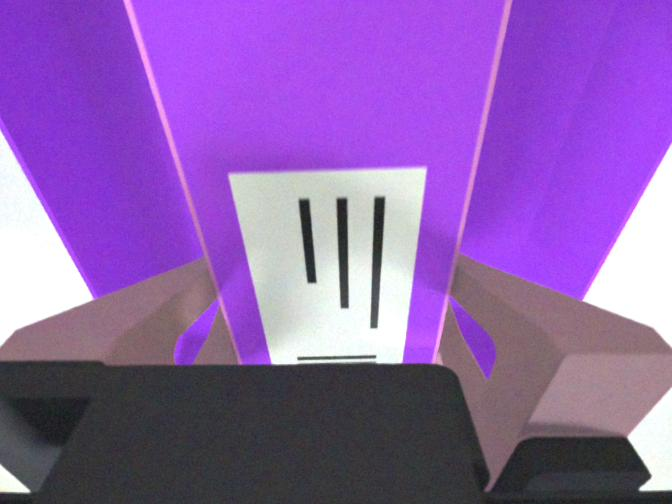

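Scene clock: 443.07 s.
Joint torques (N m): arm1=[0.85 -20.31 8.28 0.68 0.2 -0.07] | arm2=[0.44 -12.69 8.02 0.17 -0.04 -0.19] | arm3=[0.21 -25.7 9.73 0.51 -0.26 -0.22] | arm4=[-0.91 -8.53 9.76 0.01 -0.09 0.11] | arm5=[-0.5 2.96 7.36 1.83 -0.23 0.03] | arm6=[-0.21 -8 8.69 -0.13 0.01 -0.15] | arm7=[-0.03 -18.78 8.64 0.5 0.05 0.19] | arm8=[1.32 -9.64 9.16 -0.29 -0.15 -0.05]
Heat: arm1: hottest joint3_rad 37 °C; arm2: hottest joint3_rad 35 °C; arm3: hottest joint2_rad 34 °C; arm4: hottest joint3_rad 42 °C; arm5: hottest joint3_rad 36 °C; arm6: hottest joint3_rad 36 °C; arm7: hottest joint3_rad 43 °C; arm8: hottest joint3_rad 35 °C.
move: arm3 done
Joint velocities: within noise
arm1, arm5, arm7: as last shown
arm1.hand: x=-2.4200 y=-1.2368 z=+0.8508 quat_wxyz=(-0.003, -0.902, -0.431, +0.001) (m; scene frame)
arm2.joint_positions: joint1_rad=-0.503 joint2_rad=+1.404 joint3_rad=+1.494 joint4_rad=-1.648 joint5_rad=+0.000 joint6_rad=-0.505 gripper_m=+0.09194
arm2.joint_status: not commanded
arm2.hand: x=-1.0159 y=-0.2469 z=+1.1015 quat_wxyz=(-0.005, +0.946, -0.323, -0.005) (m; scene frame)
arm2.hand_target: x=-1.0157 y=-0.2498 z=+1.1000 quat_wxyz=(+0.000, +0.949, -0.316, +0.000) (m; scene frame)
arm2.hand_status: not commanded
arm3.joint_positions: joint1_rad=-1.355 joint2_rad=+2.351 joint3_rad=+2.081 joint4_rad=-1.335 joint5_rad=+0.000 joint6_rad=-0.370 gripper_m=+0.09187
arm3.joint_status: all done
arm3.hand: x=+0.7037 y=+0.0306 z=+0.7612 quat_wxyz=(+0.012, +0.698, -0.716, +0.006) (m; scene frame)
arm3.hand_target: x=+0.6998 y=+0.0398 z=+0.7679 quat_wxyz=(+0.000, +0.707, -0.707, +0.000) (m; scene frame)
arm3.hand_status: not commanded
arm4.joint_positions: joint1_rad=+0.811 joint2_rad=+1.370 joint3_rad=+1.574 joint4_rad=-1.686 joint5_rad=+0.014 joint6_rad=-0.356 gripper_m=+0.09191
arm4.joint_status: not commanded
arm4.hand: x=+1.6163 y=-0.2063 z=+1.0981 quat_wxyz=(-0.031, +0.871, -0.489, -0.026) (m; scene frame)
arm4.hand_target: x=+1.6213 y=-0.2074 z=+1.0933 quat_wxyz=(-0.023, +0.867, -0.498, -0.019) (m; scene frame)
arm4.hand_status: not commanded
arm6.joint_positions: joint1_rad=-0.205 joint2_rad=+1.391 joint3_rad=+1.424 joint4_rad=-1.597 joint5_rad=-0.001 joint6_rad=-0.572 gripper_m=+0.09189
arm6.joint_status: not commanded
arm6.hand: x=+1.1253 y=+0.3315 z=+1.0990 quat_wxyz=(-0.003, -0.125, -0.992, +0.002) (m; scene frame)
arm6.hand_target: x=+1.1257 y=+0.3341 z=+1.0999 quat_wxyz=(+0.000, -0.120, -0.993, +0.000) (m; scene frame)
arm6.hand_status: not commanded
arm7.hand: x=-0.4133 y=+1.2644 z=+0.8360 quat_wxyz=(+0.006, +0.645, -0.764, +0.005) (m; scene frame)
arm8.joint_positions: joint1_rad=-0.496 joint2_rad=+1.370 joint3_rad=+1.571 joint4_rad=-1.672 joint5_rad=+0.001 joint6_rad=-0.183 gripper_m=+0.09194
arm8.joint_status: not commanded
arm8.hand: x=-2.0286 y=+0.4701 z=+1.1041 quat_wxyz=(-0.007, -0.946, -0.320, +0.049) (m; scene frame)
arm8.hand_target: x=-2.0284 y=+0.4721 z=+1.0990 quat_wxyz=(-0.006, -0.947, -0.319, +0.039) (m; scene frame)
arm8.hand_status: not commanded
pictures: none
No camera images: "cameras" was empty.

Scene clock: 444.50 s.
Joint torques (N m): arm1=[1.03 -20.19 8.2 0.79 0.2 -0.07] | arm2=[0.38 -12.69 8.02 0.17 -0.04 -0.19] | arm3=[0.09 -26.17 14.3 -0.47 -0.25 -0.21] | arm4=[-0.85 -8.53 9.76 0.01 -0.09 0.11] | arm5=[-0.38 2.08 7.39 1.84 -0.19 0.07] | arm6=[-0.26 -8.06 8.7 -0.14 0 -0.15] | arm7=[-0.09 -18.78 8.59 0.5 0.05 0.19] | arm8=[1.55 -9.7 9.21 -0.35 -0.14 -0.07]
Heat: arm1: hottest joint3_rad 37 °C; arm2: hottest joint3_rad 35 °C; arm3: hottest joint2_rad 34 °C; arm4: hottest joint3_rad 42 °C; arm5: hottest joint3_rad 36 °C; arm6: hottest joint3_rad 36 °C; arm7: hottest joint3_rad 43 °C; arm8: hottest joint3_rad 35 °C.
move: arm3 off_target
Joint velocities: within noise
arm1, arm2, arm4, arm5, arm6, arm7, arm8: as last shown
arm3.joint_positions: joint1_rad=-1.355 joint2_rad=+2.301 joint3_rad=+2.226 joint4_rad=-1.562 joint5_rad=+0.000 joint6_rad=-0.371 gripper_m=+0.09197
arm3.joint_status: not commanded
arm3.hand: x=+0.7007 y=+0.0242 z=+0.8505 quat_wxyz=(+0.026, +0.698, -0.715, +0.013) (m; scene frame)
arm3.hand_target: x=+0.6993 y=+0.0385 z=+0.8800 quat_wxyz=(+0.000, +0.707, -0.707, +0.000) (m; scene frame)
arm3.hand_status: off_target (0.033 m and 3.6 deg from the pose sent, 0.119 m and 2.1 deg at the start; pose on its path clipped on 6 of 43 steps)
pictures: none
No camera images: "cameras" was empty.

Request:
move:
  arm1: {"target":[-2.426,-1.236,0.767,0,0.903,0.431,0],"speed":0.15}
  arm7: {"target":[-0.414,1.265,0.768,0,0.643,-0.766,0],"speed":0.15}
  arm3: {"target":[0.466,0.04,0.87,0,0.707,-0.707,0],"speed":0.4}
  cameras: ["arm1_cam_wrist","arm7_cam_wrist","arm3_cam_wrist"]

Scene clock: 458.97 s.
Joint torques (N m): arm1=[1.03 -20.66 7.98 0.73 0.21 -0.09] | arm2=[0.38 -12.69 8.02 0.17 -0.04 -0.19] | arm3=[-1.55 -26.58 9.01 0.51 0.01 0.18] | arm4=[-0.91 -8.53 9.76 0.01 -0.09 0.11] | arm5=[-0.38 3.25 7.39 1.77 -0.21 0.04] | arm6=[-0.15 -8.06 8.7 -0.16 0.01 -0.15] | arm7=[-0.15 -17.49 8.51 0.55 0.04 0.19] | arm8=[1.44 -9.58 9.25 -0.27 -0.13 -0.04]
Heat: arm1: hottest joint3_rad 38 °C; arm2: hottest joint3_rad 35 °C; arm3: hottest joint2_rad 35 °C; arm4: hottest joint3_rad 42 °C; arm5: hottest joint3_rad 36 °C; arm6: hottest joint3_rad 36 °C; arm7: hottest joint3_rad 43 °C; arm8: hottest joint3_rad 35 °C.
move: arm1 off_target; arm3 off_target; arm7 done
Joint velocities: within noise
arm1.joint_positions: joint1_rad=-1.547 joint2_rad=+2.296 joint3_rad=+1.985 joint4_rad=-1.263 joint5_rad=+0.004 joint6_rad=+0.279 gripper_m=+0.05929
arm1.joint_status: not commanded
arm1.hand: x=-2.4199 y=-1.2380 z=+0.7776 quat_wxyz=(-0.003, -0.902, -0.431, +0.001) (m; scene frame)
arm1.hand_target: x=-2.4259 y=-1.2359 z=+0.7670 quat_wxyz=(+0.000, -0.902, -0.431, +0.000) (m; scene frame)
arm1.hand_status: off_target (0.012 m and 0.3 deg from the pose sent, 0.084 m and 0.3 deg at the start)
arm2, arm4, arm5, arm6, arm8: as last shown
arm3.joint_positions: joint1_rad=-0.997 joint2_rad=+2.157 joint3_rad=+1.964 joint4_rad=-1.437 joint5_rad=-0.009 joint6_rad=-0.065 gripper_m=+0.09197
arm3.joint_status: not commanded
arm3.hand: x=+0.4578 y=+0.0354 z=+0.8453 quat_wxyz=(+0.021, +0.717, -0.697, +0.016) (m; scene frame)
arm3.hand_target: x=+0.4658 y=+0.0396 z=+0.8698 quat_wxyz=(+0.000, +0.707, -0.707, +0.000) (m; scene frame)
arm3.hand_status: off_target (0.026 m and 3.4 deg from the pose sent, 0.236 m and 3.6 deg at the start; pose on its path clipped on 7 of 51 steps)
arm7.joint_positions: joint1_rad=+2.195 joint2_rad=+2.232 joint3_rad=+1.777 joint4_rad=-1.117 joint5_rad=-0.002 joint6_rad=+0.152 gripper_m=+0.06077
arm7.joint_status: not commanded
arm7.hand: x=-0.4133 y=+1.2654 z=+0.7750 quat_wxyz=(+0.001, +0.645, -0.764, -0.001) (m; scene frame)
arm7.hand_target: x=-0.4141 y=+1.2650 z=+0.7681 quat_wxyz=(+0.000, +0.643, -0.766, +0.000) (m; scene frame)
arm7.hand_status: done (0.007 m and 0.4 deg from the pose sent, 0.068 m and 0.9 deg at the start)
pictures: arm1_cam_wrist, arm3_cam_wrist, arm7_cam_wrist
camera_calibration:
arm1_cam_wrist: T_world_to_cam=[[-0.768048, 0.640336, -0.00855795, -1.0581], [0.521821, 0.63353, 0.571264, 1.6076], [0.371223, 0.434292, -0.820722, 2.20082], [0, 0, 0, 1]] pos_world=[-2.46854, -1.29673, 0.878836]
arm3_cam_wrist: T_world_to_cam=[[0.999736, 0.022847, 0.00239745, -0.461638], [0.0163563, -0.781205, 0.62406, -0.501502], [0.0161308, -0.623856, -0.781373, 0.799184], [0, 0, 0, 1]] pos_world=[0.456827, 0.117346, 0.938534]
arm7_cam_wrist: T_world_to_cam=[[0.988313, -0.152045, 0.0109265, 0.589259], [-0.131114, -0.811316, 0.569715, 0.537337], [-0.0777576, -0.564489, -0.82177, 1.44026], [0, 0, 0, 1]] pos_world=[-0.399929, 1.33856, 0.870999]

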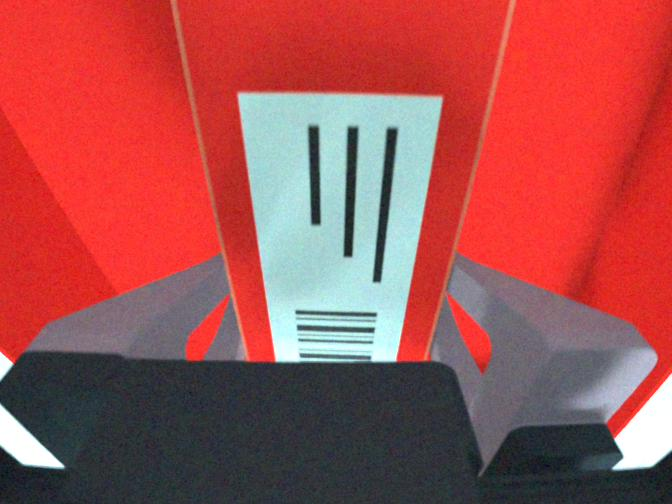

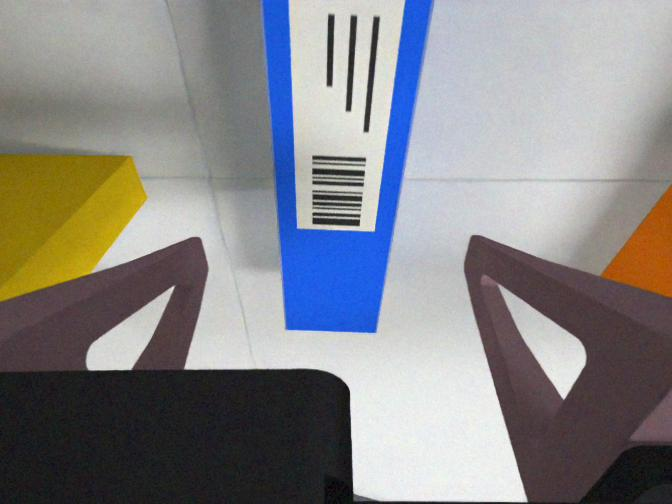

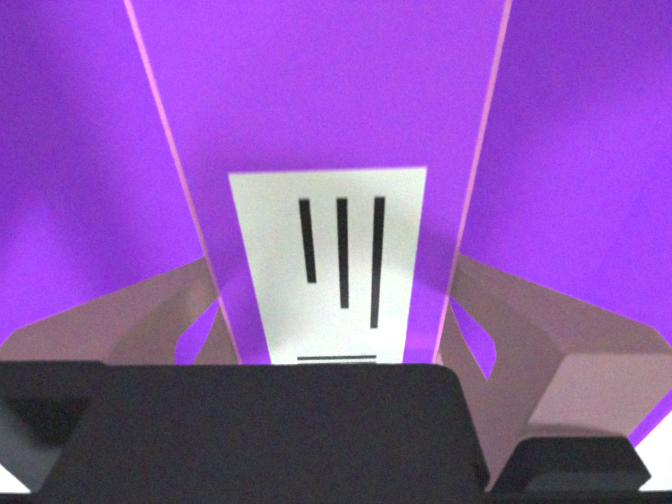

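Request:
move:
  arm1: {"joints":{"gripper_m":0.092}}
  arm7: {"joints":{"gripper_m":0.092}}
  arm3: {"target":[0.466,0.072,0.81,0,0.707,-0.707,0]}
  cameras: ["arm3_cam_wrist"]

Request:
move:
  arm1: {"target":[-2.426,-1.236,0.92,0,0.903,0.431,0]}
  arm7: {"target":[-0.414,1.265,0.92,0,0.643,-0.766,0]}
  arm3: {"target":[0.466,0.072,0.762,0,0.707,-0.707,0]}
  cameras: ["arm3_cam_wrist"]

Scene clock: 497.60 s.
Joint torques (N m): arm1=[0.97 -20.42 7.92 0.77 0.21 -0.07] | arm2=[0.44 -12.69 8.01 0.18 -0.04 -0.19] | arm3=[-1.49 -25 13.5 0.46 0.01 0.14] | arm4=[-0.91 -8.53 9.76 0.01 -0.09 0.11] | arm5=[-0.32 2.78 7.43 2 -0.17 0.05] | arm6=[-0.21 -8.12 8.69 -0.13 0.01 -0.15] | arm7=[-0.03 -17.49 8.53 0.58 0.05 0.18] | arm8=[1.2 -9.7 9.18 -0.31 -0.13 -0.04]
Heat: arm1: hottest joint2_rad 37 °C; arm2: hottest joint3_rad 35 °C; arm3: hottest joint2_rad 35 °C; arm4: hottest joint3_rad 42 °C; arm5: hottest joint3_rad 36 °C; arm6: hottest joint3_rad 36 °C; arm7: hottest joint3_rad 41 °C; arm8: hottest joint3_rad 35 °C.
move: arm1 done; arm3 off_target; arm7 done
Joint velocities: within noise
arm1.joint_positions: joint1_rad=-1.547 joint2_rad=+2.296 joint3_rad=+1.985 joint4_rad=-1.263 joint5_rad=+0.004 joint6_rad=+0.279 gripper_m=+0.09189
arm1.joint_status: all done
arm1.hand: x=-2.4199 y=-1.2380 z=+0.7776 quat_wxyz=(-0.003, -0.902, -0.431, +0.001) (m; scene frame)
arm1.hand_target: x=-2.4258 y=-1.2359 z=+0.7670 quat_wxyz=(+0.000, -0.902, -0.431, +0.000) (m; scene frame)
arm1.hand_status: not commanded
arm2, arm4, arm5, arm6, arm8: as last shown
arm3.joint_positions: joint1_rad=-0.997 joint2_rad=+2.254 joint3_rad=+1.973 joint4_rad=-1.369 joint5_rad=-0.009 joint6_rad=-0.063 gripper_m=+0.09197
arm3.joint_status: not commanded
arm3.hand: x=+0.4586 y=+0.0485 z=+0.7859 quat_wxyz=(+0.029, +0.715, -0.698, +0.023) (m; scene frame)
arm3.hand_target: x=+0.4659 y=+0.0703 z=+0.8108 quat_wxyz=(+0.000, +0.707, -0.707, +0.000) (m; scene frame)
arm3.hand_status: off_target (0.034 m and 4.5 deg from the pose sent, 0.052 m and 3.4 deg at the start)
arm7.joint_positions: joint1_rad=+2.195 joint2_rad=+2.232 joint3_rad=+1.777 joint4_rad=-1.117 joint5_rad=-0.002 joint6_rad=+0.152 gripper_m=+0.09195
arm7.joint_status: all done
arm7.hand: x=-0.4133 y=+1.2654 z=+0.7750 quat_wxyz=(+0.001, +0.645, -0.764, -0.001) (m; scene frame)
arm7.hand_target: x=-0.4141 y=+1.2650 z=+0.7681 quat_wxyz=(+0.000, +0.643, -0.766, +0.000) (m; scene frame)
arm7.hand_status: not commanded
pictures: arm3_cam_wrist
camera_calibration:
arm3_cam_wrist: T_world_to_cam=[[0.999796, 0.0201753, 0.00133084, -0.461675], [0.0146495, -0.768185, 0.640061, -0.466574], [0.0139357, -0.63991, -0.768323, 0.75251], [0, 0, 0, 1]] pos_world=[0.457929, 0.132438, 0.877421]

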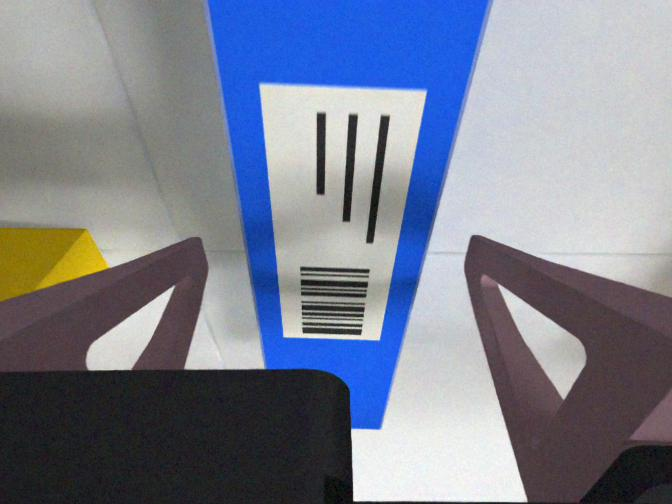

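Scene clock: 499.27 s.
Joint torques (N m): arm1=[1.14 -19.49 12.23 -0.25 0.19 -0.06] | arm2=[0.44 -12.69 8.02 0.17 -0.04 -0.19] | arm3=[-1.38 -23.94 9.07 0.62 0.02 0.13] | arm4=[-0.85 -8.53 9.76 0.01 -0.09 0.11] | arm5=[-0.44 2.84 7.54 1.87 -0.2 0.04] | arm6=[-0.15 -8.06 8.69 -0.13 0 -0.16] | arm7=[0.03 -16.85 14.57 -0.35 0.06 0.2] | arm8=[1.61 -9.58 9.25 -0.39 -0.13 -0.06]
Heat: arm1: hottest joint2_rad 37 °C; arm2: hottest joint3_rad 35 °C; arm3: hottest joint2_rad 35 °C; arm4: hottest joint3_rad 42 °C; arm5: hottest joint3_rad 36 °C; arm6: hottest joint3_rad 36 °C; arm7: hottest joint3_rad 41 °C; arm8: hottest joint3_rad 35 °C.
move: arm1 off_target; arm3 done; arm7 off_target
Joint velocities: within noise
arm1.joint_positions: joint1_rad=-1.547 joint2_rad=+2.207 joint3_rad=+2.198 joint4_rad=-1.583 joint5_rad=+0.004 joint6_rad=+0.279 gripper_m=+0.09189
arm1.joint_status: not commanded
arm1.hand: x=-2.4171 y=-1.2289 z=+0.9168 quat_wxyz=(+0.003, -0.902, -0.431, -0.006) (m; scene frame)
arm1.hand_target: x=-2.4258 y=-1.2356 z=+0.9199 quat_wxyz=(+0.000, -0.902, -0.431, +0.001) (m; scene frame)
arm1.hand_status: off_target (0.012 m and 0.7 deg from the pose sent, 0.142 m and 0.3 deg at the start)
arm2, arm4, arm6, arm8: as last shown
arm3.joint_positions: joint1_rad=-0.997 joint2_rad=+2.281 joint3_rad=+1.973 joint4_rad=-1.276 joint5_rad=-0.009 joint6_rad=-0.062 gripper_m=+0.09197
arm3.joint_status: not commanded
arm3.hand: x=+0.4595 y=+0.0686 z=+0.7674 quat_wxyz=(+0.004, +0.716, -0.698, +0.001) (m; scene frame)
arm3.hand_target: x=+0.4659 y=+0.0719 z=+0.7620 quat_wxyz=(+0.000, +0.707, -0.707, +0.000) (m; scene frame)
arm3.hand_status: done (0.009 m and 1.5 deg from the pose sent, 0.034 m and 4.5 deg at the start)
arm5.joint_positions: joint1_rad=+0.693 joint2_rad=+0.625 joint3_rad=+1.427 joint4_rad=-1.371 joint5_rad=+0.001 joint6_rad=-0.010 gripper_m=+0.09397
arm5.joint_status: not commanded
arm5.hand: x=+1.9560 y=+0.5462 z=+1.3379 quat_wxyz=(+0.098, +0.857, +0.193, -0.467) (m; scene frame)
arm5.hand_target: x=+1.9588 y=+0.5455 z=+1.3504 quat_wxyz=(+0.105, +0.851, +0.191, -0.479) (m; scene frame)
arm5.hand_status: not commanded
arm7.joint_positions: joint1_rad=+2.195 joint2_rad=+2.091 joint3_rad=+1.897 joint4_rad=-1.411 joint5_rad=-0.002 joint6_rad=+0.152 gripper_m=+0.09195
arm7.joint_status: not commanded
arm7.hand: x=-0.4135 y=+1.2498 z=+0.9066 quat_wxyz=(+0.011, +0.645, -0.764, +0.011) (m; scene frame)
arm7.hand_target: x=-0.4142 y=+1.2641 z=+0.9201 quat_wxyz=(+0.000, +0.643, -0.766, +0.000) (m; scene frame)
arm7.hand_status: off_target (0.020 m and 1.9 deg from the pose sent, 0.145 m and 0.4 deg at the start)
pictures: arm3_cam_wrist
camera_calibration:
arm3_cam_wrist: T_world_to_cam=[[0.999796, 0.019511, 0.00515817, -0.465848], [0.0127539, -0.808934, 0.587762, -0.395515], [0.0156404, -0.587576, -0.809018, 0.777972], [0, 0, 0, 1]] pos_world=[0.45863, 0.146262, 0.864265]

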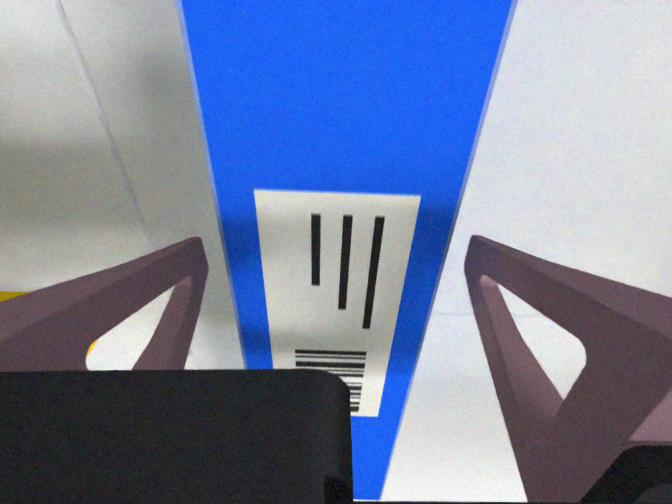

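Request:
move:
  arm3: {"joints":{"gripper_m":0.05}}
  arm1: {"target":[-2.30,-0.975,1.10,0,0.903,0.431,0]}
  arm7: {"target":[-0.398,1.013,1.10,0,0.643,-0.766,0]}
  cameras: []

Request:
move:
  arm3: {"target":[0.447,-0.21,1.05,0,0.707,-0.707,0]}
  cameras: ["arm3_cam_wrist","cam_arm1","cam_arm7"]

Scene clock: 508.97 s.
Joint torques (N m): arm1=[2.55 -8.23 7.94 0.13 0.19 0.08] | arm2=[0.38 -12.69 8.02 0.17 -0.04 -0.18] | arm3=[-1.32 -24 9.1 0.62 0.02 0.12] | arm4=[-0.85 -8.59 9.76 0.01 -0.09 0.11] | arm5=[-0.21 2.67 7.56 1.73 -0.17 0.07] | arm6=[-0.15 -8.06 8.7 -0.17 0.01 -0.15] | arm7=[-1.2 -9.52 8.91 -0.21 0.05 0.02] | arm8=[1.49 -9.7 9.28 -0.32 -0.14 -0.05]
Heat: arm1: hottest joint3_rad 39 °C; arm2: hottest joint3_rad 35 °C; arm3: hottest joint2_rad 37 °C; arm4: hottest joint3_rad 42 °C; arm5: hottest joint3_rad 36 °C; arm6: hottest joint3_rad 36 °C; arm7: hottest joint3_rad 42 °C; arm8: hottest joint3_rad 35 °C.
move: arm1 off_target; arm3 off_target; arm7 done
Joint velocities: within noise
arm1.joint_positions: joint1_rad=-1.533 joint2_rad=+1.356 joint3_rad=+1.536 joint4_rad=-1.675 joint5_rad=+0.005 joint6_rad=+0.298 gripper_m=+0.09189
arm1.joint_status: not commanded
arm1.hand: x=-2.3050 y=-0.9745 z=+1.1077 quat_wxyz=(-0.029, -0.903, -0.428, +0.031) (m; scene frame)
arm1.hand_target: x=-2.3000 y=-0.9749 z=+1.0995 quat_wxyz=(-0.018, -0.902, -0.431, +0.020) (m; scene frame)
arm1.hand_status: off_target (0.009 m and 4.9 deg from the pose sent, 0.334 m and 0.7 deg at the start; a joint's target at an end of its range on 30 of 68 steps)
arm2, arm4, arm5, arm6, arm8: as last shown
arm3.joint_positions: joint1_rad=-0.997 joint2_rad=+2.281 joint3_rad=+1.973 joint4_rad=-1.276 joint5_rad=-0.009 joint6_rad=-0.061 gripper_m=+0.05873
arm3.joint_status: gripper_m off_target (ended at +0.05876, target +0.05000)
arm3.hand: x=+0.4596 y=+0.0686 z=+0.7674 quat_wxyz=(+0.004, +0.716, -0.699, +0.001) (m; scene frame)
arm3.hand_target: x=+0.4659 y=+0.0719 z=+0.7620 quat_wxyz=(+0.000, +0.707, -0.707, +0.000) (m; scene frame)
arm3.hand_status: not commanded
arm7.joint_positions: joint1_rad=+2.157 joint2_rad=+1.386 joint3_rad=+1.480 joint4_rad=-1.642 joint5_rad=-0.002 joint6_rad=+0.120 gripper_m=+0.09195
arm7.joint_status: not commanded
arm7.hand: x=-0.4019 y=+1.0183 z=+1.1055 quat_wxyz=(-0.008, +0.643, -0.766, -0.010) (m; scene frame)
arm7.hand_target: x=-0.3981 y=+1.0131 z=+1.1001 quat_wxyz=(+0.000, +0.643, -0.766, +0.000) (m; scene frame)
arm7.hand_status: done (0.009 m and 1.4 deg from the pose sent, 0.306 m and 1.9 deg at the start)
pictures: none
No camera images: "cameras" was empty.

Scene clock: 511.30 s.
Joint torques (N m): arm1=[2.37 -8.23 7.97 -0.02 0.2 0.08] | arm2=[0.44 -12.69 8.02 0.17 -0.04 -0.19] | arm3=[-0.44 -13.51 10.18 -0.25 0.01 0.13] | arm4=[-0.91 -8.53 9.76 0.01 -0.09 0.11] | arm5=[-0.15 3.08 7.35 1.8 -0.18 0.02] | arm6=[-0.26 -8.06 8.7 -0.14 0.01 -0.15] | arm7=[-1.26 -9.35 8.98 -0.25 0.05 0.03] | arm8=[1.32 -9.52 9.24 -0.34 -0.14 -0.05]
Heat: arm1: hottest joint3_rad 38 °C; arm2: hottest joint3_rad 35 °C; arm3: hottest joint2_rad 37 °C; arm4: hottest joint3_rad 42 °C; arm5: hottest joint3_rad 36 °C; arm6: hottest joint3_rad 36 °C; arm7: hottest joint3_rad 42 °C; arm8: hottest joint3_rad 35 °C.
move: arm3 done
Joint velocities: within noise
arm1, arm2, arm4, arm5, arm6, arm7, arm8: as last shown
arm1.hand_target: x=-2.3001 y=-0.9748 z=+1.0995 quat_wxyz=(-0.018, -0.902, -0.431, +0.020) (m; scene frame)
arm3.joint_positions: joint1_rad=-0.997 joint2_rad=+1.406 joint3_rad=+1.458 joint4_rad=-1.634 joint5_rad=-0.009 joint6_rad=-0.051 gripper_m=+0.05873
arm3.joint_status: not commanded
arm3.hand: x=+0.4477 y=-0.2086 z=+1.0434 quat_wxyz=(+0.003, +0.712, -0.702, +0.000) (m; scene frame)
arm3.hand_target: x=+0.4470 y=-0.2100 z=+1.0500 quat_wxyz=(+0.000, +0.707, -0.707, +0.000) (m; scene frame)
arm3.hand_status: done (0.007 m and 0.9 deg from the pose sent, 0.397 m and 1.5 deg at the start)
pictures: arm3_cam_wrist, cam_arm1, cam_arm7
camera_calibration:
arm3_cam_wrist: T_world_to_cam=[[0.999944, 0.00889314, 0.00574257, -0.452995], [0.00383853, -0.810143, 0.586219, -0.776524], [0.00986563, -0.586165, -0.810132, 0.842642], [0, 0, 0, 1]] pos_world=[0.447637, -0.13114, 1.14047]

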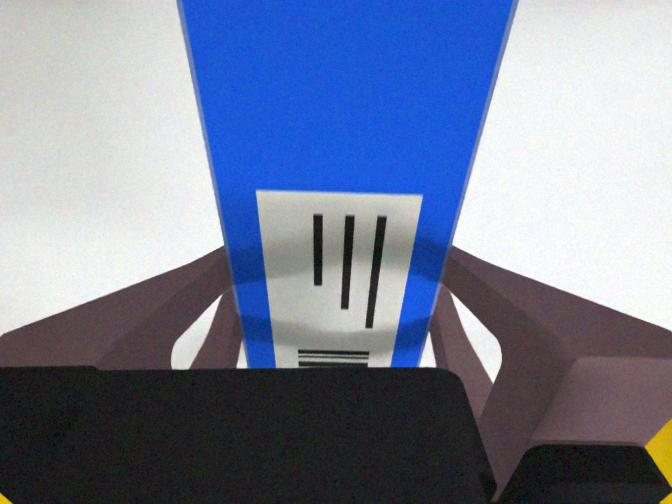

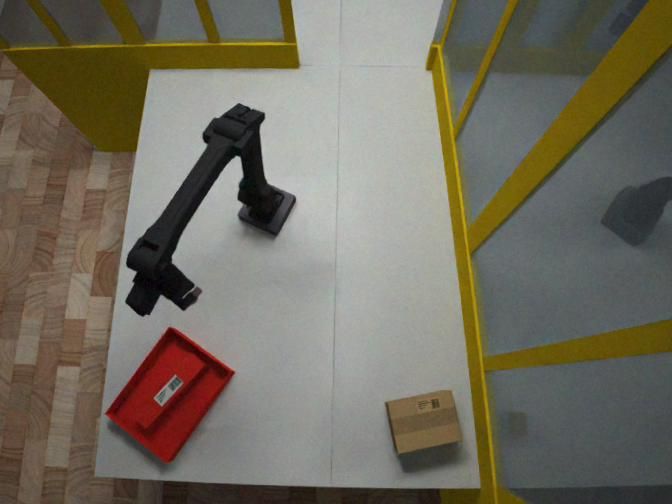

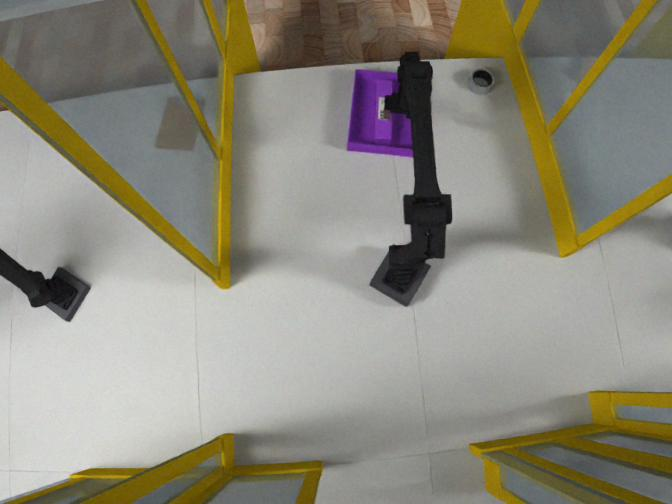

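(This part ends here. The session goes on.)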